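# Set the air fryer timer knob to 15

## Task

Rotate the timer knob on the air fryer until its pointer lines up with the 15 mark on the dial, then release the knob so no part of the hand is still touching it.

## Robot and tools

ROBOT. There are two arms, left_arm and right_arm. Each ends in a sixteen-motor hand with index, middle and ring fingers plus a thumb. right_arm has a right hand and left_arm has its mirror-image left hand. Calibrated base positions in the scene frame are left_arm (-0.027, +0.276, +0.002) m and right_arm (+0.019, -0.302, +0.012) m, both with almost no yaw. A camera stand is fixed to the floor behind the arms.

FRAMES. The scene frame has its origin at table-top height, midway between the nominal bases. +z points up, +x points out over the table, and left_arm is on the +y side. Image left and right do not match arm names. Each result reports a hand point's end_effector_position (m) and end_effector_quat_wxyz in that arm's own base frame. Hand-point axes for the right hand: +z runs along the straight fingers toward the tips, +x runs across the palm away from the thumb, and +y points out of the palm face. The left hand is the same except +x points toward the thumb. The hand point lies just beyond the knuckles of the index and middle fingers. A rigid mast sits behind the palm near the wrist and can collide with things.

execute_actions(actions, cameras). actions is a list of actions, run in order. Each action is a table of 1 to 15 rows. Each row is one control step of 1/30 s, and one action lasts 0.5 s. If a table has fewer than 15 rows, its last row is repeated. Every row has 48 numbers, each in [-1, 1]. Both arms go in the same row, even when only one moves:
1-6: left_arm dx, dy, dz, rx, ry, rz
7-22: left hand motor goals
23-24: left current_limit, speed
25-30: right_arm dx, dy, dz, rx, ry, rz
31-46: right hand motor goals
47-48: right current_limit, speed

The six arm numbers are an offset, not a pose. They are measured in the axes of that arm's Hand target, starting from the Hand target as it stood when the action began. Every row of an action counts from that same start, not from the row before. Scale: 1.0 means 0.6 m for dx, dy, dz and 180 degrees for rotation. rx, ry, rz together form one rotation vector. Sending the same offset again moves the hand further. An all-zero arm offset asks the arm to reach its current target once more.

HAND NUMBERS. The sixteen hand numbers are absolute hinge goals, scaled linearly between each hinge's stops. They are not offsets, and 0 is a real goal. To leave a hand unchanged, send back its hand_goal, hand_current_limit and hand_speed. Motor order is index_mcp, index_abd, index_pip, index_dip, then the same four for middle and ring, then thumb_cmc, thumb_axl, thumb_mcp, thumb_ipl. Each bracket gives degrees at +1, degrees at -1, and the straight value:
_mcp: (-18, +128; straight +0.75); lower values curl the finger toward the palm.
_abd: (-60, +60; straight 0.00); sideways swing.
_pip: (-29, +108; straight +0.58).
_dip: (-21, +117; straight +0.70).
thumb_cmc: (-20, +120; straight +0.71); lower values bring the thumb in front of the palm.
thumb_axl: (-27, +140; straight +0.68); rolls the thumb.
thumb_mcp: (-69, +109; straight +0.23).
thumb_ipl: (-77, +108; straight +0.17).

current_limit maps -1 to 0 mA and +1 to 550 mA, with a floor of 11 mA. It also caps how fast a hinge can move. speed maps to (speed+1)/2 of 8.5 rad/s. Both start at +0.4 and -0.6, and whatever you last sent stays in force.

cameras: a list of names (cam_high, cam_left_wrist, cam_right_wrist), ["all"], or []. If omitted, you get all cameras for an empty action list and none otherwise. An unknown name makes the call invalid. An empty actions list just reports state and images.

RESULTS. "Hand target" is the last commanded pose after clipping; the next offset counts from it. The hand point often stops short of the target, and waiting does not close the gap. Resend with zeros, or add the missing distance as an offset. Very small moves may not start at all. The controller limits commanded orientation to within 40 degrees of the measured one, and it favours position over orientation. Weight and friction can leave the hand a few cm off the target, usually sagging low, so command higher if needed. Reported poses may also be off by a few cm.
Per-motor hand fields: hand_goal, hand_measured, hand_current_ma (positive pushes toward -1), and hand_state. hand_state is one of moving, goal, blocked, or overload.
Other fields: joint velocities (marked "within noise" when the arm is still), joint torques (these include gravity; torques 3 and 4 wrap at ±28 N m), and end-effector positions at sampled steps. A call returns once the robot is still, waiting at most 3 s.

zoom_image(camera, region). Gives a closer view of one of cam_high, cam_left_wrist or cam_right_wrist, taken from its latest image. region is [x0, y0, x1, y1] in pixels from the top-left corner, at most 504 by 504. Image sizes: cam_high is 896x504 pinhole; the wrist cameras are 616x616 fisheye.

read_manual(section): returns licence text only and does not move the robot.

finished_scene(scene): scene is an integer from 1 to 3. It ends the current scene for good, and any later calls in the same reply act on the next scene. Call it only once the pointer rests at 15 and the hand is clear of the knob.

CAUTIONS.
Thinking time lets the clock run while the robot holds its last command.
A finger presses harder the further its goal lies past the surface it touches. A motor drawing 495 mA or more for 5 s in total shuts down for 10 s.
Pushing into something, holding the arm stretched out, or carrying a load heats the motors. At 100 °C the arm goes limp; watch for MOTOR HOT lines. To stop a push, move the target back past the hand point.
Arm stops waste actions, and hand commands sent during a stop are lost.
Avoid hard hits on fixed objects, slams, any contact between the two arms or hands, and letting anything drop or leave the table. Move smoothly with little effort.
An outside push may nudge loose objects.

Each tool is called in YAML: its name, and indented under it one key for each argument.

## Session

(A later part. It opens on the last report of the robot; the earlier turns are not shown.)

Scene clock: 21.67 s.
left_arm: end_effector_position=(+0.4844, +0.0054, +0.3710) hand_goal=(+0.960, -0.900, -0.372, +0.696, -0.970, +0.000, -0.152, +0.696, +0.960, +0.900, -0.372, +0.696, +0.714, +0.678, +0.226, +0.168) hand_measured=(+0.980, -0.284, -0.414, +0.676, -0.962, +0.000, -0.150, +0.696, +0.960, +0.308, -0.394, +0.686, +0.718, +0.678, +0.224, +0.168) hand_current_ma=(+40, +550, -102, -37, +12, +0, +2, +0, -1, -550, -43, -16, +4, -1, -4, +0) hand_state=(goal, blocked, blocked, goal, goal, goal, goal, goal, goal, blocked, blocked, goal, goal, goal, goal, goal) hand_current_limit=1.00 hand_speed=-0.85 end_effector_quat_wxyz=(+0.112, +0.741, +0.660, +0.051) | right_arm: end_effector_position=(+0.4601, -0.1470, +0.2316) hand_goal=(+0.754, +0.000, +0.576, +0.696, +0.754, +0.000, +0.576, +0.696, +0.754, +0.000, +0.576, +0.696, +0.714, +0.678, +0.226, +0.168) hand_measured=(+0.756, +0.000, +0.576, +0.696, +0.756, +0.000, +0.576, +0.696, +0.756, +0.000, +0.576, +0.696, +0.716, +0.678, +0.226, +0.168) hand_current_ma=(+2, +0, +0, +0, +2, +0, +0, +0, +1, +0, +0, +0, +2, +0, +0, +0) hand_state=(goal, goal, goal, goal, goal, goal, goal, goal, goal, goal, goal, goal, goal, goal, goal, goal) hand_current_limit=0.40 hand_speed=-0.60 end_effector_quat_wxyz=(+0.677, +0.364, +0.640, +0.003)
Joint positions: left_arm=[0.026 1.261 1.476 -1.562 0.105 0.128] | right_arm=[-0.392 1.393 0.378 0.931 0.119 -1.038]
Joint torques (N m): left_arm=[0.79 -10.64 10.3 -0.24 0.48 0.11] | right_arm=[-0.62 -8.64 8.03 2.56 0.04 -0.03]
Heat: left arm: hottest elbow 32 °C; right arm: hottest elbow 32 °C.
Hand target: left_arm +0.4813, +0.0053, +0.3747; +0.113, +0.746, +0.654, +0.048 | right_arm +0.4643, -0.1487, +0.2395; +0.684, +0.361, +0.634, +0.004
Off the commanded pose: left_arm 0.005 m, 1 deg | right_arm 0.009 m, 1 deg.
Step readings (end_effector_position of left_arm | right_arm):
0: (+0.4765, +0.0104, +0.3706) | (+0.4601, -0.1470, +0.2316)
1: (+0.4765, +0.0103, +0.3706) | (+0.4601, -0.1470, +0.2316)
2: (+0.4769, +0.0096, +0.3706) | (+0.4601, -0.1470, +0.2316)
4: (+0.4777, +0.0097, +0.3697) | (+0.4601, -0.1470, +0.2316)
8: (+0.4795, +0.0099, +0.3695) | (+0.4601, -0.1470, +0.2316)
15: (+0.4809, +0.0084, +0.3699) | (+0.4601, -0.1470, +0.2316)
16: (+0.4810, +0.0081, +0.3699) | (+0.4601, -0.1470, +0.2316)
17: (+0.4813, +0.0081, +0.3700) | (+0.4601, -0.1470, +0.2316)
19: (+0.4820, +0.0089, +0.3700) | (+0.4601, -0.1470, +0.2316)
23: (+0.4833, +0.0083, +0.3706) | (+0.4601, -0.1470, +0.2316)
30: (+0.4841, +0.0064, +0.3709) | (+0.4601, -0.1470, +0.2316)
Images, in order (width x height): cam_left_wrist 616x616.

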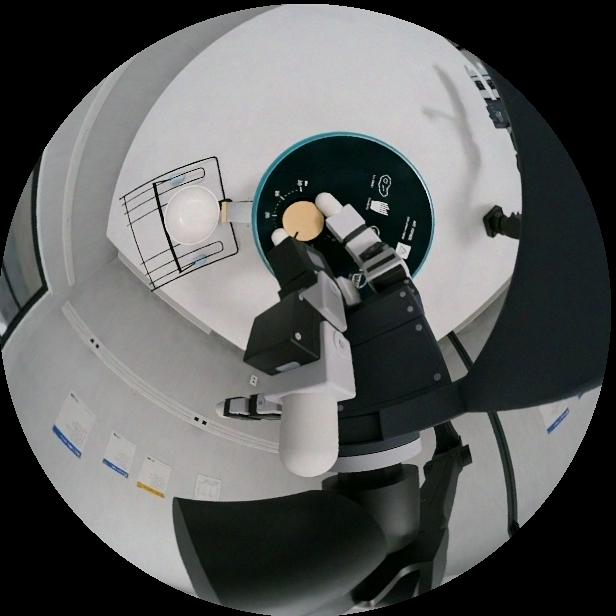

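execute_actions:
  actions:
    - [[-0.0048,0.0078,0.0022,0.0042,-0.0129,0.0539,0.959,-0.9,-0.372,0.696,-0.97,0,-0.153,0.696,0.959,0.9,-0.372,0.696,0.714,0.678,0.226,0.168,1.0,-0.85,0,0,0,0,0,0,0.754,0,0.576,0.696,0.754,0,0.576,0.696,0.754,0,0.576,0.696,0.714,0.678,0.226,0.168,0.4,-0.6]]
    - [[-0.0048,0.0078,0.0022,0.0042,-0.0129,0.0539,0.959,-0.9,-0.372,0.696,-0.97,0,-0.153,0.696,0.959,0.9,-0.372,0.696,0.714,0.678,0.226,0.168,0.78,-0.85,0,0,0,0,0,0,0.754,0,0.576,0.696,0.754,0,0.576,0.696,0.754,0,0.576,0.696,0.714,0.678,0.226,0.168,0.4,-0.6]]
  cameras: ["cam_left_wrist"]

zoom_image:
  camera: "cam_left_wrist"
  region: [250, 150, 390, 290]

Scene clock: 27.00 s.
left_arm: end_effector_position=(+0.4781, -0.0029, +0.3611) hand_goal=(+0.960, -0.900, -0.372, +0.696, -0.970, +0.000, -0.152, +0.696, +0.960, +0.900, -0.372, +0.696, +0.714, +0.678, +0.226, +0.168) hand_measured=(+0.960, -0.152, -0.378, +0.694, -0.962, +0.000, -0.150, +0.696, +0.958, +0.210, -0.372, +0.694, +0.718, +0.678, +0.224, +0.168) hand_current_ma=(-1, +0, -9, -3, +12, +0, +2, +0, -1, +0, +0, -3, +4, -1, -4, +0) hand_state=(goal, overload, goal, goal, goal, goal, goal, goal, goal, overload, goal, goal, goal, goal, goal, goal) hand_current_limit=0.78 hand_speed=-0.85 end_effector_quat_wxyz=(+0.115, +0.845, +0.522, +0.021) | right_arm: end_effector_position=(+0.4601, -0.1470, +0.2316) hand_goal=(+0.754, +0.000, +0.576, +0.696, +0.754, +0.000, +0.576, +0.696, +0.754, +0.000, +0.576, +0.696, +0.714, +0.678, +0.226, +0.168) hand_measured=(+0.756, +0.000, +0.576, +0.696, +0.756, +0.000, +0.576, +0.696, +0.756, +0.000, +0.576, +0.696, +0.716, +0.678, +0.226, +0.168) hand_current_ma=(+2, +0, +0, +0, +2, +0, +0, +0, +1, +0, +0, +0, +2, +0, +0, +0) hand_state=(goal, goal, goal, goal, goal, goal, goal, goal, goal, goal, goal, goal, goal, goal, goal, goal) hand_current_limit=0.40 hand_speed=-0.60 end_effector_quat_wxyz=(+0.677, +0.364, +0.640, +0.003)
Joint positions: left_arm=[0.119 1.294 1.487 -1.626 0.19 0.569] | right_arm=[-0.392 1.393 0.378 0.931 0.119 -1.038]
Joint torques (N m): left_arm=[0.62 -8.47 14.3 -0.27 0.54 0.08] | right_arm=[-0.38 -8.64 8.05 2.54 0.03 -0.04]
Heat: left arm: hottest elbow 33 °C; right arm: hottest elbow 32 °C.
Hand target: left_arm +0.4895, -0.0025, +0.3749; +0.120, +0.848, +0.515, +0.027 | right_arm +0.4643, -0.1487, +0.2395; +0.684, +0.361, +0.634, +0.004
Off the commanded pose: left_arm 0.018 m, 1 deg | right_arm 0.009 m, 1 deg.
HAND FAULT: one or more motors of the hand drew too much current for too long and shut down. This happened once since the last result. The arm does not stop for it. Each such motor holds nothing for 10 seconds from its own shutdown, also while the arm is stopped by a fault of its own. Then it runs to the goal last written, under the current limit last written. A HAND FAULT can take a little off the scene's score.
Step readings (end_effector_position of left_arm | right_arm):
0: (+0.4834, +0.0038, +0.3709) | (+0.4601, -0.1470, +0.2316)
1: (+0.4835, +0.0036, +0.3709) | (+0.4601, -0.1470, +0.2316)
2: (+0.4832, +0.0036, +0.3709) | (+0.4601, -0.1470, +0.2316)
4: (+0.4826, +0.0033, +0.3710) | (+0.4601, -0.1470, +0.2316)
8: (+0.4806, +0.0044, +0.3706) | (+0.4601, -0.1470, +0.2316)
15: (+0.4794, +0.0019, +0.3693) | (+0.4601, -0.1470, +0.2316)
16: (+0.4794, +0.0012, +0.3690) | (+0.4601, -0.1470, +0.2316)
17: (+0.4792, +0.0003, +0.3684) | (+0.4601, -0.1470, +0.2316)
19: (+0.4788, +0.0000, +0.3666) | (+0.4601, -0.1470, +0.2316)
23: (+0.4787, -0.0002, +0.3604) | (+0.4601, -0.1470, +0.2316)
30: (+0.4782, -0.0024, +0.3611) | (+0.4601, -0.1470, +0.2316)
Images, in order (width x height): cam_left_wrist 616x616.

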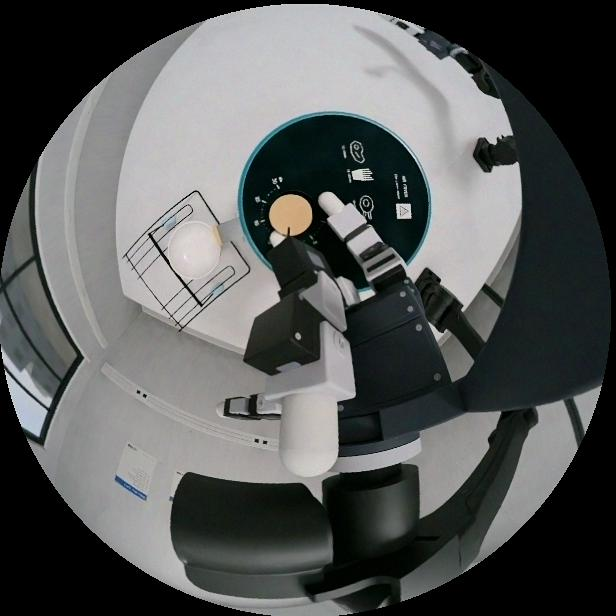

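Scaled by 3.600 from the camera's 616x616 image, which has a finer 880x880 frame.

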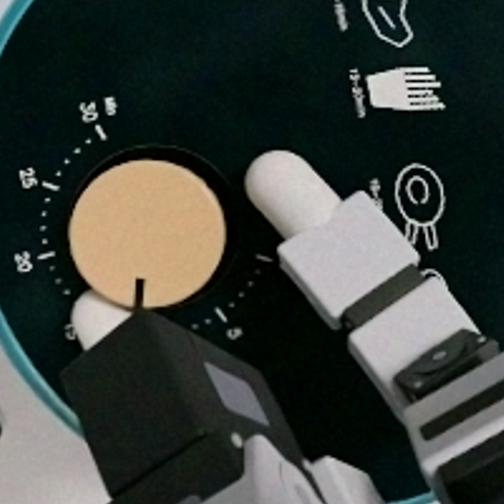

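execute_actions:
  actions:
    - [[-0.0065,0.0193,-0.0807,0,0,0,0.959,0.1,-0.372,0.696,-0.97,0,-0.153,0.696,0.959,-0.1,-0.372,0.696,0.714,0.678,0.226,0.168,0.4,-0.6,0,0,0,0,0,0,0.754,0,0.576,0.696,0.754,0,0.576,0.696,0.754,0,0.576,0.696,0.714,0.678,0.226,0.168,0.4,-0.6]]
    - [[0.0051,-0.0174,-0.0046,-0.0085,0.0257,-0.1077,0.959,0.1,-0.372,0.696,-0.97,0,-0.153,0.696,0.959,-0.1,-0.372,0.696,0.714,0.678,0.226,0.168,0.4,-0.6,0,0,0,0,0,0,0.754,0,0.576,0.696,0.754,0,0.576,0.696,0.754,0,0.576,0.696,0.714,0.678,0.226,0.168,0.4,-0.6]]
    - [[0.0051,-0.0174,-0.0046,-0.0085,0.0257,-0.1077,0.959,0.1,-0.372,0.696,-0.97,0,-0.153,0.696,0.959,-0.1,-0.372,0.696,0.714,0.678,0.226,0.168,0.4,-0.6,0,0,0,0,0,0,0.754,0,0.576,0.696,0.754,0,0.576,0.696,0.754,0,0.576,0.696,0.714,0.678,0.226,0.168,0.4,-0.6]]
  cameras: ["cam_high", "cam_left_wrist"]

zoom_image:
  camera: "cam_left_wrist"
  region: [250, 150, 390, 290]

zoom_image:
  camera: "cam_left_wrist"
  region: [265, 175, 345, 255]

Scene clock: 29.63 s.
left_arm: end_effector_position=(+0.4658, +0.0116, +0.4050) hand_goal=(+0.960, +0.100, -0.372, +0.696, -0.970, +0.000, -0.152, +0.696, +0.960, -0.100, -0.372, +0.696, +0.714, +0.678, +0.226, +0.168) hand_measured=(+0.960, -0.130, -0.372, +0.694, -0.962, +0.000, -0.150, +0.696, +0.958, +0.210, -0.372, +0.694, +0.716, +0.678, +0.222, +0.168) hand_current_ma=(+1, +0, +0, -1, +12, +0, +2, +0, -1, +0, +0, -3, +2, -1, -4, +0) hand_state=(goal, overload, goal, goal, goal, goal, goal, goal, goal, overload, goal, goal, goal, goal, goal, goal) hand_current_limit=0.40 hand_speed=-0.60 end_effector_quat_wxyz=(+0.085, +0.626, +0.773, +0.051) | right_arm: end_effector_position=(+0.4601, -0.1470, +0.2316) hand_goal=(+0.754, +0.000, +0.576, +0.696, +0.754, +0.000, +0.576, +0.696, +0.754, +0.000, +0.576, +0.696, +0.714, +0.678, +0.226, +0.168) hand_measured=(+0.756, +0.000, +0.576, +0.696, +0.756, +0.000, +0.576, +0.696, +0.756, +0.000, +0.576, +0.696, +0.716, +0.678, +0.226, +0.168) hand_current_ma=(+2, +0, +0, +0, +2, +0, +0, +0, +1, +0, +0, +0, +2, +0, +0, +0) hand_state=(goal, goal, goal, goal, goal, goal, goal, goal, goal, goal, goal, goal, goal, goal, goal, goal) hand_current_limit=0.40 hand_speed=-0.60 end_effector_quat_wxyz=(+0.677, +0.364, +0.640, +0.003)
Joint positions: left_arm=[-0.066 1.281 1.603 -1.695 0.015 -0.277] | right_arm=[-0.392 1.393 0.378 0.931 0.119 -1.038]
Joint torques (N m): left_arm=[-0.26 -10.4 12.3 0.79 -0.18 -0.22] | right_arm=[-0.56 -8.47 8.02 2.55 0.04 -0.02]
Heat: left arm: hottest elbow 33 °C; right arm: hottest elbow 32 °C.
Hand target: left_arm +0.4710, +0.0097, +0.4248; +0.103, +0.622, +0.774, +0.067 | right_arm +0.4643, -0.1487, +0.2395; +0.684, +0.361, +0.634, +0.004
Off the commanded pose: left_arm 0.021 m, 3 deg | right_arm 0.009 m, 1 deg.
Step readings (end_effector_position of left_arm | right_arm):
0: (+0.4781, -0.0029, +0.3611) | (+0.4601, -0.1470, +0.2316)
1: (+0.4780, -0.0029, +0.3617) | (+0.4601, -0.1470, +0.2316)
2: (+0.4777, -0.0030, +0.3634) | (+0.4601, -0.1470, +0.2316)
4: (+0.4776, -0.0032, +0.3691) | (+0.4601, -0.1470, +0.2316)
8: (+0.4804, -0.0035, +0.3900) | (+0.4601, -0.1470, +0.2316)
15: (+0.4818, -0.0034, +0.4035) | (+0.4601, -0.1470, +0.2316)
16: (+0.4818, -0.0030, +0.4033) | (+0.4601, -0.1470, +0.2316)
17: (+0.4821, -0.0013, +0.4027) | (+0.4601, -0.1470, +0.2316)
19: (+0.4829, +0.0029, +0.4010) | (+0.4601, -0.1470, +0.2316)
23: (+0.4837, +0.0015, +0.3988) | (+0.4601, -0.1470, +0.2316)
30: (+0.4834, +0.0018, +0.3967) | (+0.4601, -0.1470, +0.2316)
31: (+0.4833, +0.0035, +0.3965) | (+0.4601, -0.1470, +0.2316)
32: (+0.4829, +0.0050, +0.3964) | (+0.4601, -0.1470, +0.2316)
34: (+0.4808, +0.0097, +0.3970) | (+0.4601, -0.1470, +0.2316)
38: (+0.4743, +0.0055, +0.4020) | (+0.4601, -0.1470, +0.2316)
45: (+0.4680, +0.0058, +0.4053) | (+0.4601, -0.1470, +0.2316)
Images, in order (width x height): cam_high 896x504, cam_left_wrist 616x616.

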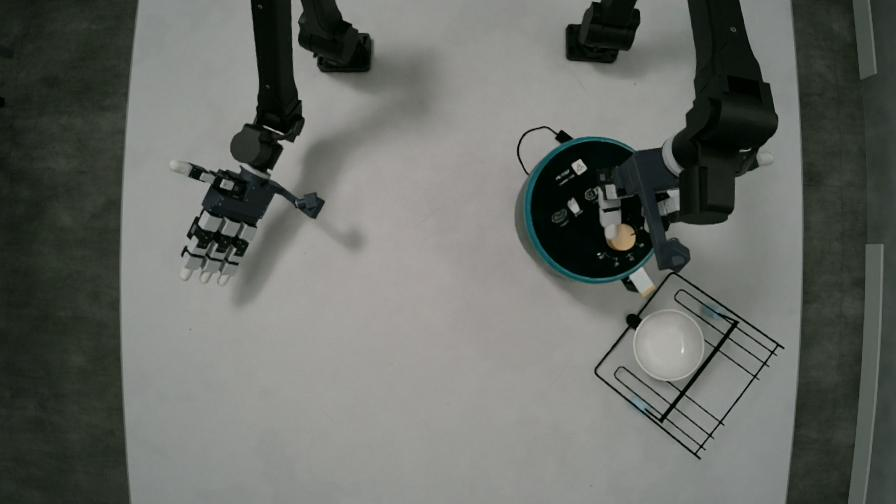

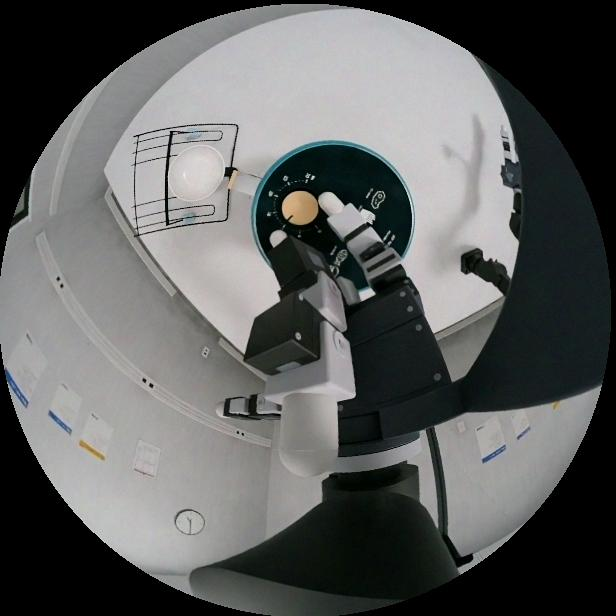

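Scaled by 3.600 from the camera's 616x616 image, which has a finer 880x880 frame.

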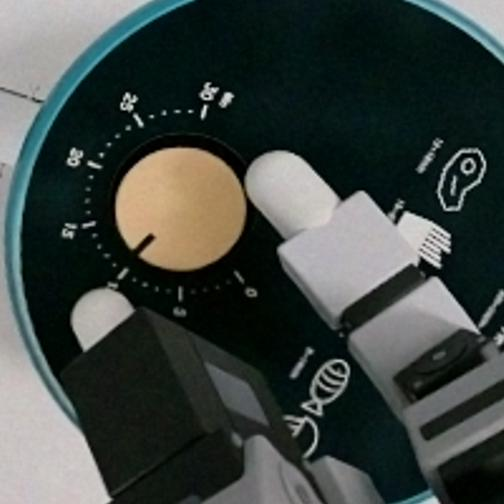

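Scaled by 6.300 from the camera's 616x616 image, which has a finer 880x880 frame.

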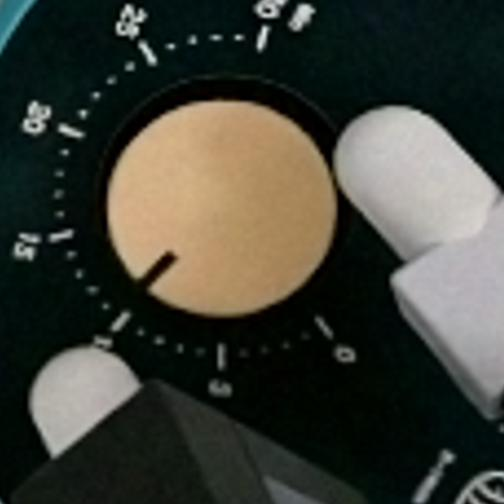

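execute_actions:
  actions: []
  cameras: []

Scene clock: 31.87 s.
left_arm: end_effector_position=(+0.4658, +0.0116, +0.4050) hand_goal=(+0.960, +0.100, -0.372, +0.696, -0.970, +0.000, -0.152, +0.696, +0.960, -0.100, -0.372, +0.696, +0.714, +0.678, +0.226, +0.168) hand_measured=(+0.960, -0.130, -0.372, +0.694, -0.962, +0.000, -0.150, +0.696, +0.958, +0.210, -0.372, +0.694, +0.716, +0.678, +0.222, +0.168) hand_current_ma=(+1, +0, +0, -1, +12, +0, +2, +0, -1, +0, +0, -3, +2, -1, -4, +0) hand_state=(goal, overload, goal, goal, goal, goal, goal, goal, goal, overload, goal, goal, goal, goal, goal, goal) hand_current_limit=0.40 hand_speed=-0.60 end_effector_quat_wxyz=(+0.085, +0.626, +0.774, +0.051) | right_arm: end_effector_position=(+0.4601, -0.1470, +0.2316) hand_goal=(+0.754, +0.000, +0.576, +0.696, +0.754, +0.000, +0.576, +0.696, +0.754, +0.000, +0.576, +0.696, +0.714, +0.678, +0.226, +0.168) hand_measured=(+0.756, +0.000, +0.576, +0.696, +0.756, +0.000, +0.576, +0.696, +0.756, +0.000, +0.576, +0.696, +0.716, +0.678, +0.226, +0.168) hand_current_ma=(+2, +0, +0, +0, +2, +0, +0, +0, +1, +0, +0, +0, +2, +0, +0, +0) hand_state=(goal, goal, goal, goal, goal, goal, goal, goal, goal, goal, goal, goal, goal, goal, goal, goal) hand_current_limit=0.40 hand_speed=-0.60 end_effector_quat_wxyz=(+0.677, +0.364, +0.640, +0.003)
Joint positions: left_arm=[-0.066 1.281 1.603 -1.695 0.015 -0.277] | right_arm=[-0.392 1.393 0.378 0.931 0.119 -1.038]
Joint velocities: within noise
Joint torques (N m): left_arm=[-0.15 -10.52 12.33 0.73 -0.19 -0.2] | right_arm=[-0.56 -8.53 8.06 2.52 0.03 -0.03]
Heat: left arm: hottest elbow 33 °C; right arm: hottest elbow 32 °C.
Hand target: left_arm +0.4710, +0.0097, +0.4248; +0.103, +0.621, +0.774, +0.067 | right_arm +0.4643, -0.1487, +0.2395; +0.684, +0.361, +0.634, +0.004
Off the commanded pose: left_arm 0.021 m, 3 deg | right_arm 0.009 m, 1 deg.
No camera images: "cameras" was empty.

execute_actions:
  actions:
    - [[0.1051,0.0257,-0.0107,0,0,0,0.959,0.1,-0.372,0.696,-0.97,0,-0.153,0.696,0.959,-0.1,-0.372,0.696,0.714,0.678,0.226,0.168,0.4,-0.6,0,0,0,0,0,0,0.754,0,0.576,0.696,0.754,0,0.576,0.696,0.754,0,0.576,0.696,0.714,0.678,0.226,0.168,0.4,-0.6]]
    - [[0.1051,0.0257,-0.0107,0,0,0,0.959,0.1,-0.372,0.696,-0.97,0,-0.153,0.696,0.959,-0.1,-0.372,0.696,0.714,0.678,0.226,0.168,0.4,-0.6,0,0,0,0,0,0,0.754,0,0.576,0.696,0.754,0,0.576,0.696,0.754,0,0.576,0.696,0.714,0.678,0.226,0.168,0.4,-0.6]]
  cameras: ["cam_high", "cam_left_wrist"]

zoom_image:
  camera: "cam_high"
  region: [590, 207, 650, 267]

zoom_image:
  camera: "cam_left_wrist"
  region: [320, 130, 460, 270]

Scene clock: 33.70 s.
left_arm: end_effector_position=(+0.4613, +0.1414, +0.4123) hand_goal=(+0.960, +0.100, -0.372, +0.696, -0.970, +0.000, -0.152, +0.696, +0.960, -0.100, -0.372, +0.696, +0.714, +0.678, +0.226, +0.168) hand_measured=(+0.960, -0.130, -0.372, +0.694, -0.962, +0.000, -0.150, +0.696, +0.960, +0.210, -0.372, +0.694, +0.716, +0.678, +0.222, +0.168) hand_current_ma=(+1, +0, +0, -1, +12, +0, +2, +0, -1, +0, +0, -3, +2, -1, -4, +0) hand_state=(goal, overload, goal, goal, goal, goal, goal, goal, goal, overload, goal, goal, goal, goal, goal, goal) hand_current_limit=0.40 hand_speed=-0.60 end_effector_quat_wxyz=(+0.096, +0.614, +0.781, +0.059) | right_arm: end_effector_position=(+0.4601, -0.1470, +0.2316) hand_goal=(+0.754, +0.000, +0.576, +0.696, +0.754, +0.000, +0.576, +0.696, +0.754, +0.000, +0.576, +0.696, +0.714, +0.678, +0.226, +0.168) hand_measured=(+0.756, +0.000, +0.576, +0.696, +0.756, +0.000, +0.576, +0.696, +0.756, +0.000, +0.576, +0.696, +0.716, +0.678, +0.226, +0.168) hand_current_ma=(+2, +0, +0, +0, +2, +0, +0, +0, +1, +0, +0, +0, +2, +0, +0, +0) hand_state=(goal, goal, goal, goal, goal, goal, goal, goal, goal, goal, goal, goal, goal, goal, goal, goal) hand_current_limit=0.40 hand_speed=-0.60 end_effector_quat_wxyz=(+0.677, +0.364, +0.640, +0.003)
Joint positions: left_arm=[0.291 1.3 1.631 -1.695 0.089 0.044] | right_arm=[-0.392 1.393 0.378 0.931 0.119 -1.038]
Joint torques (N m): left_arm=[-0.15 -9.17 14.95 -0.14 0.22 0.05] | right_arm=[-0.5 -8.41 8.06 2.55 0.03 -0.05]
Heat: left arm: hottest elbow 34 °C; right arm: hottest elbow 32 °C.
Hand target: left_arm +0.4712, +0.1399, +0.4346; +0.103, +0.621, +0.774, +0.066 | right_arm +0.4643, -0.1487, +0.2395; +0.684, +0.361, +0.634, +0.004
Off the commanded pose: left_arm 0.024 m, 2 deg | right_arm 0.009 m, 1 deg.
joint sent to its limit (left arm) — joint 4 (wrist pitch), lower limit. The joint targets still meet the commanded pose.
Step readings (end_effector_position of left_arm | right_arm):
0: (+0.4658, +0.0116, +0.4050) | (+0.4601, -0.1470, +0.2316)
1: (+0.4658, +0.0120, +0.4050) | (+0.4601, -0.1470, +0.2316)
2: (+0.4659, +0.0138, +0.4049) | (+0.4601, -0.1470, +0.2316)
4: (+0.4664, +0.0241, +0.4048) | (+0.4601, -0.1470, +0.2316)
8: (+0.4641, +0.0655, +0.4052) | (+0.4601, -0.1470, +0.2316)
15: (+0.4633, +0.0797, +0.4053) | (+0.4601, -0.1470, +0.2316)
16: (+0.4635, +0.0792, +0.4053) | (+0.4601, -0.1470, +0.2316)
17: (+0.4637, +0.0802, +0.4053) | (+0.4601, -0.1470, +0.2316)
19: (+0.4631, +0.0890, +0.4060) | (+0.4601, -0.1470, +0.2316)
23: (+0.4578, +0.1292, +0.4104) | (+0.4601, -0.1470, +0.2316)
30: (+0.4595, +0.1431, +0.4135) | (+0.4601, -0.1470, +0.2316)
Images, in order (width x height): cam_high 896x504, cam_left_wrist 616x616.

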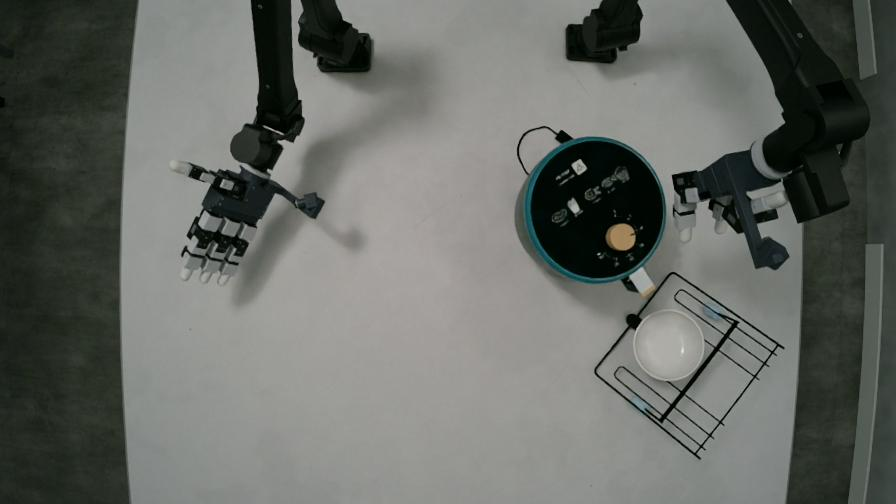

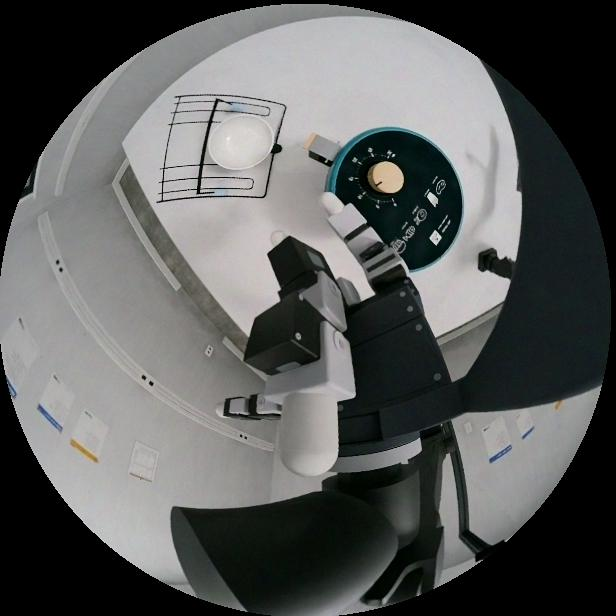

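Scaled by 8.400.

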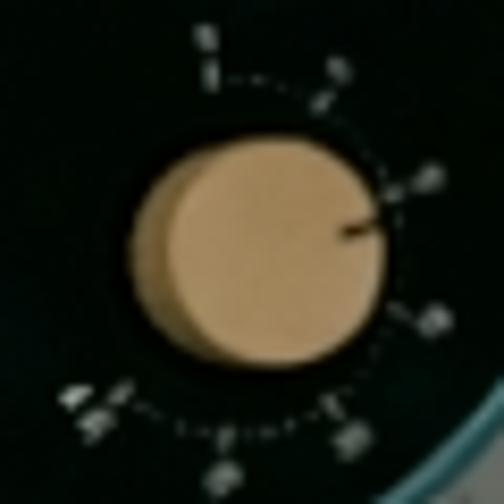

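Scaled by 3.600 from the camera's 616x616 image, which has a finer 880x880 frame.

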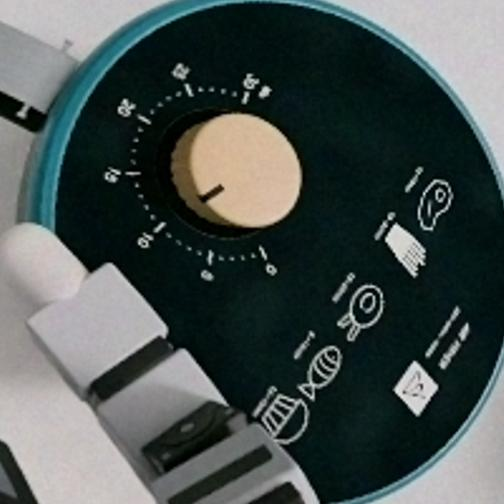

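zoom_image:
  camera: "cam_left_wrist"
  region: [350, 140, 410, 200]

zoom_image:
  camera: "cam_high"
  region: [605, 220, 641, 256]

Scaled by 8.400 from the camera's 616x616 image, which has a finer 880x880 frame.

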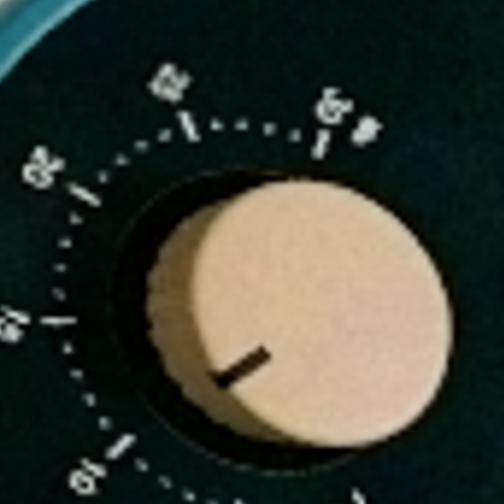

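Scaled by 14.000.

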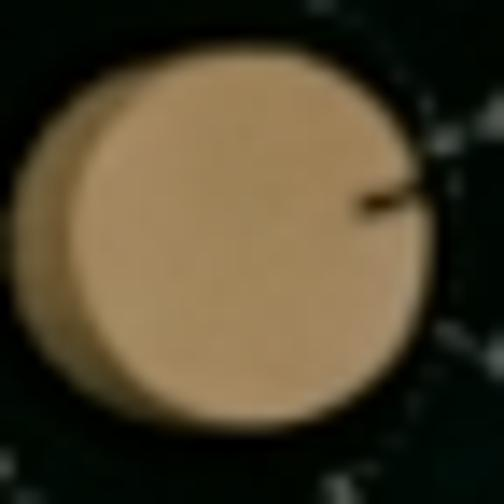

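execute_actions:
  actions:
    - [[-0.1057,-0.0238,0.0026,0,0,0,0.959,0.1,-0.372,0.696,-0.97,0,-0.153,0.696,0.959,-0.1,-0.372,0.696,0.714,0.678,0.226,0.168,0.4,-0.6,0,0,0,0,0,0,0.754,0,0.576,0.696,0.754,0,0.576,0.696,0.754,0,0.576,0.696,0.714,0.678,0.226,0.168,0.4,-0.6]]
    - [[-0.1057,-0.0238,0.0026,0,0,0,0.959,0.1,-0.372,0.696,-0.97,0,-0.153,0.696,0.959,-0.1,-0.372,0.696,0.714,0.678,0.226,0.168,0.4,-0.6,0,0,0,0,0,0,0.754,0,0.576,0.696,0.754,0,0.576,0.696,0.754,0,0.576,0.696,0.714,0.678,0.226,0.168,0.4,-0.6]]
  cameras: ["cam_left_wrist"]

zoom_image:
  camera: "cam_left_wrist"
  region: [250, 150, 390, 290]

Scene clock: 37.30 s.
left_arm: end_effector_position=(+0.4740, +0.0061, +0.4107) hand_goal=(+0.960, +0.100, -0.372, +0.696, -0.970, +0.000, -0.152, +0.696, +0.960, -0.100, -0.372, +0.696, +0.714, +0.678, +0.226, +0.168) hand_measured=(+0.960, +0.098, -0.372, +0.694, -0.962, +0.000, -0.150, +0.696, +0.960, -0.098, -0.372, +0.694, +0.716, +0.678, +0.222, +0.168) hand_current_ma=(+1, -2, +0, -1, +12, +0, +2, +0, -1, +2, +0, -3, +2, -1, -4, +0) hand_state=(goal, goal, goal, goal, goal, goal, goal, goal, goal, goal, goal, goal, goal, goal, goal, goal) hand_current_limit=0.40 hand_speed=-0.60 end_effector_quat_wxyz=(+0.088, +0.629, +0.770, +0.054) | right_arm: end_effector_position=(+0.4601, -0.1470, +0.2316) hand_goal=(+0.754, +0.000, +0.576, +0.696, +0.754, +0.000, +0.576, +0.696, +0.754, +0.000, +0.576, +0.696, +0.714, +0.678, +0.226, +0.168) hand_measured=(+0.756, +0.000, +0.576, +0.696, +0.756, +0.000, +0.576, +0.696, +0.756, +0.000, +0.576, +0.696, +0.716, +0.678, +0.226, +0.168) hand_current_ma=(+2, +0, +0, +0, +2, +0, +0, +0, +1, +0, +0, +0, +2, +0, +0, +0) hand_state=(goal, goal, goal, goal, goal, goal, goal, goal, goal, goal, goal, goal, goal, goal, goal, goal) hand_current_limit=0.40 hand_speed=-0.60 end_effector_quat_wxyz=(+0.677, +0.364, +0.640, +0.003)
Joint positions: left_arm=[-0.078 1.3 1.631 -1.695 0.011 -0.28] | right_arm=[-0.392 1.393 0.378 0.931 0.119 -1.038]
Joint torques (N m): left_arm=[0.56 -11.46 12.88 -0.14 -0.19 -0.23] | right_arm=[-0.62 -8.53 8.01 2.55 0.04 -0.03]
Heat: left arm: hottest elbow 34 °C; right arm: hottest elbow 32 °C.
Hand target: left_arm +0.4710, +0.0099, +0.4347; +0.103, +0.621, +0.774, +0.067 | right_arm +0.4643, -0.1487, +0.2395; +0.684, +0.361, +0.634, +0.004
Off the commanded pose: left_arm 0.025 m, 2 deg | right_arm 0.009 m, 1 deg.
joint sent to its limit (left arm) — joint 4 (wrist pitch), lower limit. The joint targets still meet the commanded pose.
Step readings (end_effector_position of left_arm | right_arm):
0: (+0.4613, +0.1413, +0.4124) | (+0.4601, -0.1470, +0.2316)
1: (+0.4615, +0.1406, +0.4123) | (+0.4601, -0.1470, +0.2316)
2: (+0.4623, +0.1376, +0.4123) | (+0.4601, -0.1470, +0.2316)
4: (+0.4651, +0.1262, +0.4121) | (+0.4601, -0.1470, +0.2316)
8: (+0.4736, +0.0839, +0.4116) | (+0.4601, -0.1470, +0.2316)
15: (+0.4748, +0.0694, +0.4113) | (+0.4601, -0.1470, +0.2316)
16: (+0.4746, +0.0700, +0.4113) | (+0.4601, -0.1470, +0.2316)
17: (+0.4745, +0.0688, +0.4113) | (+0.4601, -0.1470, +0.2316)
19: (+0.4747, +0.0600, +0.4113) | (+0.4601, -0.1470, +0.2316)
23: (+0.4763, +0.0194, +0.4108) | (+0.4601, -0.1470, +0.2316)
30: (+0.4748, +0.0038, +0.4108) | (+0.4601, -0.1470, +0.2316)
Images, in order (width x height): cam_left_wrist 616x616.

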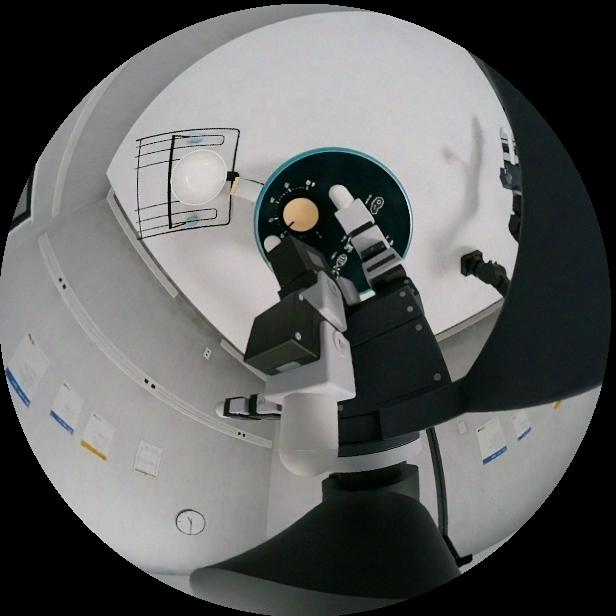

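Scaled by 3.600 from the camera's 616x616 image, which has a finer 880x880 frame.

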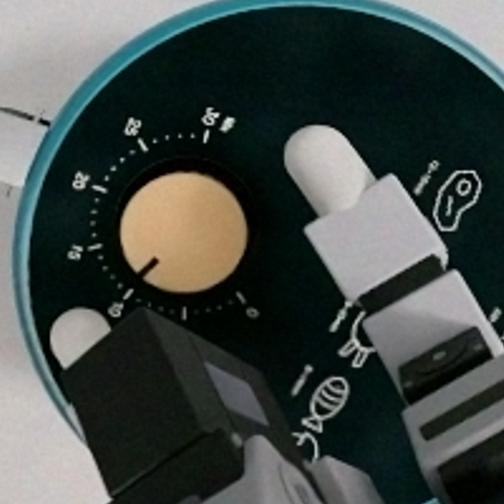

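execute_actions:
  actions:
    - [[0.0045,-0.0064,0.0511,0,0,0,0.959,0.15,-0.372,0.696,-0.97,0,-0.153,0.696,0.959,-0.15,-0.372,0.696,0.714,0.678,0.226,0.168,0.4,-0.6,0,0,0,0,0,0,0.754,0,0.576,0.696,0.754,0,0.576,0.696,0.754,0,0.576,0.696,0.714,0.678,0.226,0.168,0.4,-0.6]]
    - [[0.0045,-0.0064,0.0511,0,0,0,0.959,0.15,-0.372,0.696,-0.97,0,-0.153,0.696,0.959,-0.15,-0.372,0.696,0.714,0.678,0.226,0.168,0.4,-0.6,0,0,0,0,0,0,0.754,0,0.576,0.696,0.754,0,0.576,0.696,0.754,0,0.576,0.696,0.714,0.678,0.226,0.168,0.4,-0.6]]
    - [[0,0,0,0,0,0,0.959,-0.9,-0.372,0.696,-0.97,0,-0.153,0.696,0.959,0.9,-0.372,0.696,0.714,0.678,0.226,0.168,0.2,-0.85,0,0,0,0,0,0,0.754,0,0.576,0.696,0.754,0,0.576,0.696,0.754,0,0.576,0.696,0.714,0.678,0.226,0.168,0.4,-0.6]]
    - [[0,0,0,0,0,0,0.959,-0.9,-0.372,0.696,-0.97,0,-0.153,0.696,0.959,0.9,-0.372,0.696,0.714,0.678,0.226,0.168,0.5,-0.85,0,0,0,0,0,0,0.754,0,0.576,0.696,0.754,0,0.576,0.696,0.754,0,0.576,0.696,0.714,0.678,0.226,0.168,0.4,-0.6]]
  cameras: ["cam_left_wrist"]

zoom_image:
  camera: "cam_left_wrist"
  region: [250, 150, 390, 290]

Scene clock: 39.97 s.
left_arm: end_effector_position=(+0.4789, +0.0098, +0.3668) hand_goal=(+0.960, -0.900, -0.372, +0.696, -0.970, +0.000, -0.152, +0.696, +0.960, +0.900, -0.372, +0.696, +0.714, +0.678, +0.226, +0.168) hand_measured=(+0.966, -0.256, -0.386, +0.690, -0.962, +0.000, -0.150, +0.696, +0.962, +0.290, -0.386, +0.690, +0.716, +0.678, +0.222, +0.168) hand_current_ma=(+8, +413, -26, -9, +12, +0, +2, +0, +1, -412, -25, -8, +2, -1, -4, +0) hand_state=(goal, blocked, goal, goal, goal, goal, goal, goal, goal, blocked, goal, goal, goal, goal, goal, goal) hand_current_limit=0.50 hand_speed=-0.85 end_effector_quat_wxyz=(+0.092, +0.625, +0.772, +0.059) | right_arm: end_effector_position=(+0.4601, -0.1470, +0.2316) hand_goal=(+0.754, +0.000, +0.576, +0.696, +0.754, +0.000, +0.576, +0.696, +0.754, +0.000, +0.576, +0.696, +0.714, +0.678, +0.226, +0.168) hand_measured=(+0.756, +0.000, +0.576, +0.696, +0.756, +0.000, +0.576, +0.696, +0.756, +0.000, +0.576, +0.696, +0.716, +0.678, +0.226, +0.168) hand_current_ma=(+2, +0, +0, +0, +2, +0, +0, +0, +1, +0, +0, +0, +2, +0, +0, +0) hand_state=(goal, goal, goal, goal, goal, goal, goal, goal, goal, goal, goal, goal, goal, goal, goal, goal) hand_current_limit=0.40 hand_speed=-0.60 end_effector_quat_wxyz=(+0.677, +0.364, +0.640, +0.003)
Joint positions: left_arm=[-0.07 1.274 1.484 -1.561 0.008 -0.281] | right_arm=[-0.392 1.393 0.378 0.931 0.119 -1.038]
Joint torques (N m): left_arm=[0.56 -11.58 9.06 0.95 -0.02 -0.14] | right_arm=[-0.62 -8.53 8.01 2.61 0.05 -0.04]
Heat: left arm: hottest elbow 34 °C; right arm: hottest elbow 32 °C.
Hand target: left_arm +0.4774, +0.0118, +0.3730; +0.103, +0.621, +0.774, +0.066 | right_arm +0.4643, -0.1487, +0.2395; +0.684, +0.361, +0.634, +0.004
Off the commanded pose: left_arm 0.007 m, 2 deg | right_arm 0.009 m, 1 deg.
Step readings (end_effector_position of left_arm | right_arm):
0: (+0.4739, +0.0062, +0.4107) | (+0.4601, -0.1470, +0.2316)
1: (+0.4739, +0.0062, +0.4107) | (+0.4601, -0.1470, +0.2316)
2: (+0.4740, +0.0062, +0.4107) | (+0.4601, -0.1470, +0.2316)
4: (+0.4758, +0.0060, +0.4102) | (+0.4601, -0.1470, +0.2316)
8: (+0.4763, +0.0062, +0.4030) | (+0.4601, -0.1470, +0.2316)
15: (+0.4772, +0.0063, +0.3973) | (+0.4601, -0.1470, +0.2316)
16: (+0.4774, +0.0063, +0.3972) | (+0.4601, -0.1470, +0.2316)
17: (+0.4782, +0.0064, +0.3959) | (+0.4601, -0.1470, +0.2316)
19: (+0.4783, +0.0069, +0.3894) | (+0.4601, -0.1470, +0.2316)
23: (+0.4770, +0.0078, +0.3721) | (+0.4601, -0.1470, +0.2316)
30: (+0.4790, +0.0078, +0.3680) | (+0.4601, -0.1470, +0.2316)
31: (+0.4791, +0.0078, +0.3680) | (+0.4601, -0.1470, +0.2316)
32: (+0.4792, +0.0078, +0.3681) | (+0.4601, -0.1470, +0.2316)
34: (+0.4793, +0.0078, +0.3681) | (+0.4601, -0.1470, +0.2316)
38: (+0.4794, +0.0078, +0.3682) | (+0.4601, -0.1470, +0.2316)
45: (+0.4794, +0.0078, +0.3682) | (+0.4601, -0.1470, +0.2316)
46: (+0.4794, +0.0078, +0.3682) | (+0.4601, -0.1470, +0.2316)
47: (+0.4794, +0.0078, +0.3682) | (+0.4601, -0.1470, +0.2316)
49: (+0.4794, +0.0082, +0.3683) | (+0.4601, -0.1470, +0.2316)
53: (+0.4794, +0.0098, +0.3683) | (+0.4601, -0.1470, +0.2316)
60: (+0.4790, +0.0098, +0.3670) | (+0.4601, -0.1470, +0.2316)
Images, in order (width x height): cam_left_wrist 616x616.

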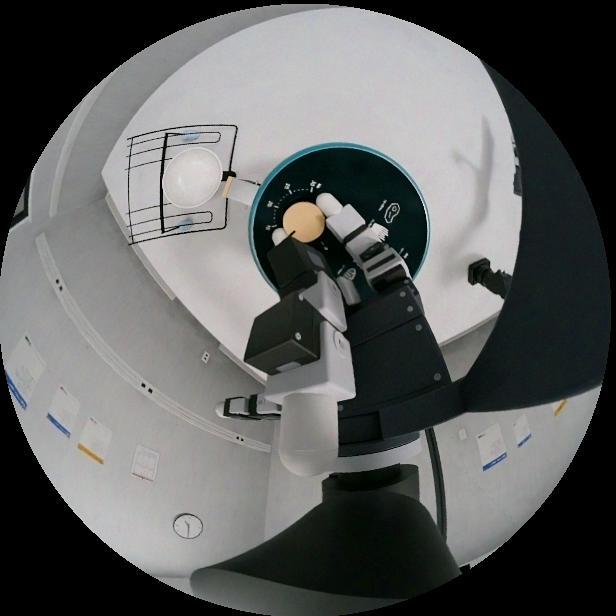

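Scaled by 3.600 from the camera's 616x616 image, which has a finer 880x880 frame.

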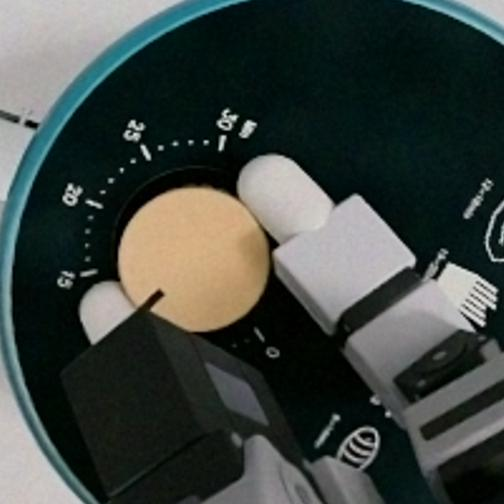

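execute_actions:
  actions:
    - [[-0.0045,0.0058,-0.0035,0.0042,-0.0129,0.0539,0.959,-0.9,-0.372,0.696,-0.97,0,-0.153,0.696,0.959,0.9,-0.372,0.696,0.714,0.678,0.226,0.168,0.78,-0.85,0,0,0,0,0,0,0.754,0,0.576,0.696,0.754,0,0.576,0.696,0.754,0,0.576,0.696,0.714,0.678,0.226,0.168,0.4,-0.6]]
    - [[-0.0048,0.0078,0.0022,0.0042,-0.0129,0.0539,0.959,-0.9,-0.372,0.696,-0.97,0,-0.153,0.696,0.959,0.9,-0.372,0.696,0.714,0.678,0.226,0.168,0.78,-0.85,0,0,0,0,0,0,0.754,0,0.576,0.696,0.754,0,0.576,0.696,0.754,0,0.576,0.696,0.714,0.678,0.226,0.168,0.4,-0.6]]
    - [[-0.0045,0.0138,-0.0015,0.0042,-0.0129,0.0539,0.959,-0.9,-0.372,0.696,-0.97,0,-0.153,0.696,0.959,0.9,-0.372,0.696,0.714,0.678,0.226,0.168,0.78,-0.85,0,0,0,0,0,0,0.754,0,0.576,0.696,0.754,0,0.576,0.696,0.754,0,0.576,0.696,0.714,0.678,0.226,0.168,0.4,-0.6]]
  cameras: ["cam_left_wrist"]

zoom_image:
  camera: "cam_left_wrist"
  region: [250, 150, 390, 290]

Scene clock: 42.47 s.
left_arm: end_effector_position=(+0.4877, +0.0025, +0.3614) hand_goal=(+0.960, -0.900, -0.372, +0.696, -0.970, +0.000, -0.152, +0.696, +0.960, +0.900, -0.372, +0.696, +0.714, +0.678, +0.226, +0.168) hand_measured=(+0.958, -0.282, -0.414, +0.676, -0.962, +0.000, -0.150, +0.696, +0.940, +0.300, -0.398, +0.684, +0.716, +0.678, +0.222, +0.168) hand_current_ma=(-1, +490, -108, -40, +12, +0, +2, +0, -40, -489, -56, -19, +2, -1, -4, +0) hand_state=(goal, blocked, blocked, blocked, goal, goal, goal, goal, goal, blocked, blocked, goal, goal, goal, goal, goal) hand_current_limit=0.78 hand_speed=-0.85 end_effector_quat_wxyz=(+0.113, +0.796, +0.594, +0.032) | right_arm: end_effector_position=(+0.4601, -0.1470, +0.2316) hand_goal=(+0.754, +0.000, +0.576, +0.696, +0.754, +0.000, +0.576, +0.696, +0.754, +0.000, +0.576, +0.696, +0.714, +0.678, +0.226, +0.168) hand_measured=(+0.756, +0.000, +0.576, +0.696, +0.756, +0.000, +0.576, +0.696, +0.756, +0.000, +0.576, +0.696, +0.716, +0.678, +0.226, +0.168) hand_current_ma=(+2, +0, +0, +0, +2, +0, +0, +0, +1, +0, +0, +0, +2, +0, +0, +0) hand_state=(goal, goal, goal, goal, goal, goal, goal, goal, goal, goal, goal, goal, goal, goal, goal, goal) hand_current_limit=0.40 hand_speed=-0.60 end_effector_quat_wxyz=(+0.677, +0.364, +0.640, +0.003)
Joint positions: left_arm=[0.078 1.291 1.484 -1.588 0.156 0.352] | right_arm=[-0.392 1.393 0.378 0.931 0.119 -1.038]
Joint torques (N m): left_arm=[0.79 -9.58 14.31 -0.72 0.41 0.1] | right_arm=[-0.44 -8.64 8.1 2.55 0.03 -0.03]
Heat: left arm: hottest elbow 35 °C; right arm: hottest elbow 32 °C.
Hand target: left_arm +0.4932, +0.0037, +0.3792; +0.118, +0.801, +0.586, +0.038 | right_arm +0.4643, -0.1487, +0.2395; +0.684, +0.361, +0.634, +0.004
Off the commanded pose: left_arm 0.019 m, 1 deg | right_arm 0.009 m, 1 deg.
Step readings (end_effector_position of left_arm | right_arm):
0: (+0.4789, +0.0098, +0.3668) | (+0.4601, -0.1470, +0.2316)
1: (+0.4790, +0.0096, +0.3667) | (+0.4601, -0.1470, +0.2316)
2: (+0.4793, +0.0098, +0.3667) | (+0.4601, -0.1470, +0.2316)
4: (+0.4804, +0.0106, +0.3665) | (+0.4601, -0.1470, +0.2316)
8: (+0.4825, +0.0112, +0.3666) | (+0.4601, -0.1470, +0.2316)
15: (+0.4842, +0.0094, +0.3671) | (+0.4601, -0.1470, +0.2316)
16: (+0.4843, +0.0090, +0.3671) | (+0.4601, -0.1470, +0.2316)
17: (+0.4846, +0.0088, +0.3672) | (+0.4601, -0.1470, +0.2316)
19: (+0.4854, +0.0090, +0.3673) | (+0.4601, -0.1470, +0.2316)
23: (+0.4866, +0.0086, +0.3680) | (+0.4601, -0.1470, +0.2316)
30: (+0.4874, +0.0061, +0.3682) | (+0.4601, -0.1470, +0.2316)
31: (+0.4875, +0.0058, +0.3681) | (+0.4601, -0.1470, +0.2316)
32: (+0.4877, +0.0054, +0.3676) | (+0.4601, -0.1470, +0.2316)
34: (+0.4880, +0.0054, +0.3659) | (+0.4601, -0.1470, +0.2316)
38: (+0.4880, +0.0051, +0.3634) | (+0.4601, -0.1470, +0.2316)
45: (+0.4879, +0.0031, +0.3616) | (+0.4601, -0.1470, +0.2316)
Images, in order (width x height): cam_left_wrist 616x616.

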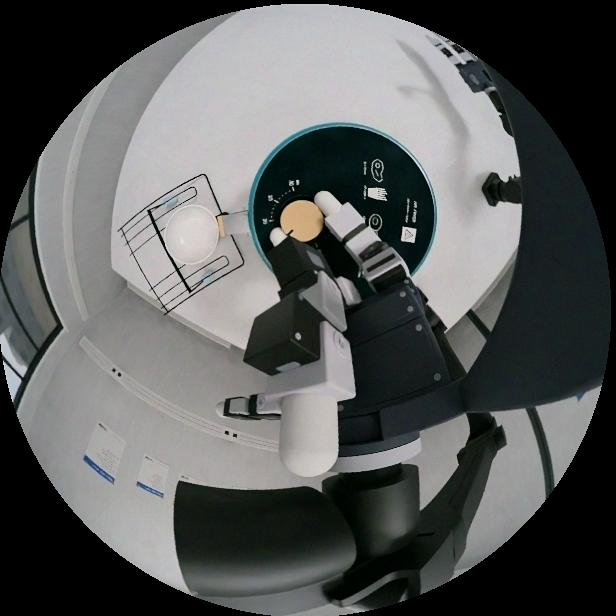

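Scaled by 3.600 from the camera's 616x616 image, which has a finer 880x880 frame.

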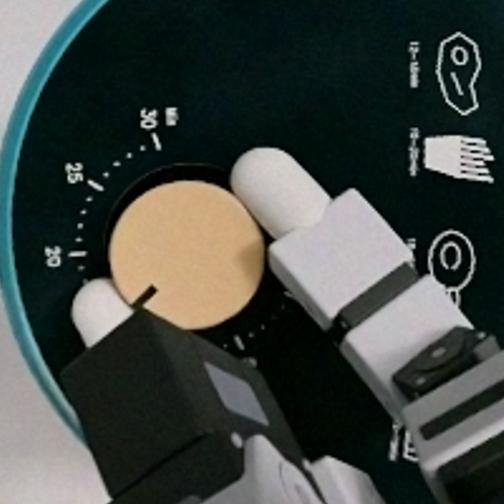

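zoom_image:
  camera: "cam_left_wrist"
  region: [265, 180, 335, 250]

Scaled by 7.200 from the camera's 616x616 image, which has a finer 880x880 frame.

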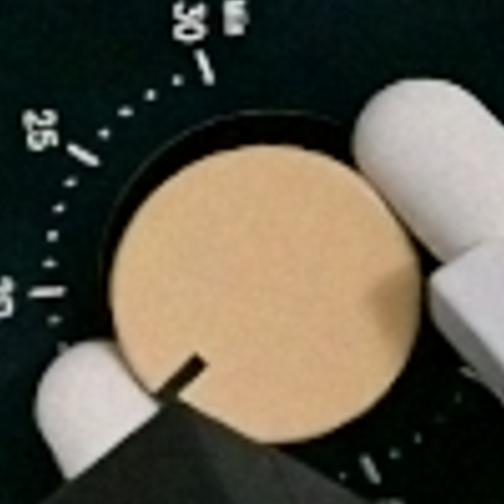

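execute_actions:
  actions:
    - [[-0.0029,0.009,-0.0029,0.0025,-0.0077,0.0323,0.959,-0.9,-0.372,0.696,-0.97,0,-0.153,0.696,0.959,0.9,-0.372,0.696,0.714,0.678,0.226,0.168,0.78,-0.85,0,0,0,0,0,0,0.754,0,0.576,0.696,0.754,0,0.576,0.696,0.754,0,0.576,0.696,0.714,0.678,0.226,0.168,0.4,-0.6]]
  cameras: ["cam_left_wrist"]

zoom_image:
  camera: "cam_left_wrist"
  region: [265, 180, 335, 250]

Scene clock: 44.57 s.
left_arm: end_effector_position=(+0.4908, -0.0002, +0.3610) hand_goal=(+0.960, -0.900, -0.372, +0.696, -0.970, +0.000, -0.152, +0.696, +0.960, +0.900, -0.372, +0.696, +0.714, +0.678, +0.226, +0.168) hand_measured=(+0.958, -0.284, -0.418, +0.674, -0.962, +0.000, -0.150, +0.696, +0.940, +0.302, -0.398, +0.684, +0.716, +0.678, +0.222, +0.168) hand_current_ma=(-2, +490, -118, -44, +12, +0, +2, +0, -40, -489, -57, -20, +2, -1, -4, +0) hand_state=(goal, blocked, blocked, blocked, goal, goal, goal, goal, goal, blocked, blocked, goal, goal, goal, goal, goal) hand_current_limit=0.78 hand_speed=-0.85 end_effector_quat_wxyz=(+0.112, +0.825, +0.553, +0.022) | right_arm: end_effector_position=(+0.4601, -0.1470, +0.2316) hand_goal=(+0.754, +0.000, +0.576, +0.696, +0.754, +0.000, +0.576, +0.696, +0.754, +0.000, +0.576, +0.696, +0.714, +0.678, +0.226, +0.168) hand_measured=(+0.756, +0.000, +0.576, +0.696, +0.756, +0.000, +0.576, +0.696, +0.756, +0.000, +0.576, +0.696, +0.716, +0.678, +0.226, +0.168) hand_current_ma=(+2, +0, +0, +0, +2, +0, +0, +0, +1, +0, +0, +0, +2, +0, +0, +0) hand_state=(goal, goal, goal, goal, goal, goal, goal, goal, goal, goal, goal, goal, goal, goal, goal, goal) hand_current_limit=0.40 hand_speed=-0.60 end_effector_quat_wxyz=(+0.677, +0.364, +0.640, +0.003)
Joint positions: left_arm=[0.101 1.319 1.512 -1.618 0.178 0.478] | right_arm=[-0.392 1.393 0.378 0.931 0.119 -1.038]
Joint torques (N m): left_arm=[0.73 -10.05 14.76 -0.69 0.5 0.14] | right_arm=[-0.67 -8.64 8.06 2.55 0.04 -0.04]
Heat: left arm: hottest elbow 35 °C; right arm: hottest elbow 32 °C.
Hand target: left_arm +0.4973, +0.0008, +0.3822; +0.119, +0.830, +0.544, +0.032 | right_arm +0.4643, -0.1487, +0.2395; +0.684, +0.361, +0.634, +0.004
Off the commanded pose: left_arm 0.022 m, 2 deg | right_arm 0.009 m, 1 deg.
Step readings (end_effector_position of left_arm | right_arm):
0: (+0.4877, +0.0025, +0.3614) | (+0.4601, -0.1470, +0.2316)
1: (+0.4877, +0.0024, +0.3612) | (+0.4601, -0.1470, +0.2316)
2: (+0.4876, +0.0021, +0.3612) | (+0.4601, -0.1470, +0.2316)
4: (+0.4883, +0.0020, +0.3611) | (+0.4601, -0.1470, +0.2316)
8: (+0.4899, +0.0018, +0.3610) | (+0.4601, -0.1470, +0.2316)
15: (+0.4906, +0.0004, +0.3610) | (+0.4601, -0.1470, +0.2316)
Images, in order (width x height): cam_left_wrist 616x616.

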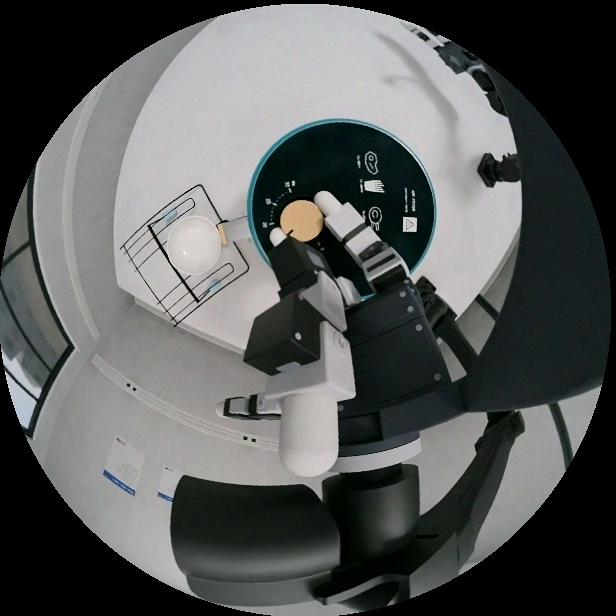

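Scaled by 7.200 from the camera's 616x616 image, which has a finer 880x880 frame.

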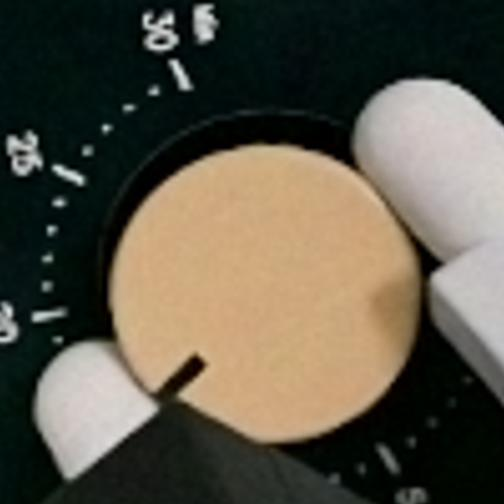

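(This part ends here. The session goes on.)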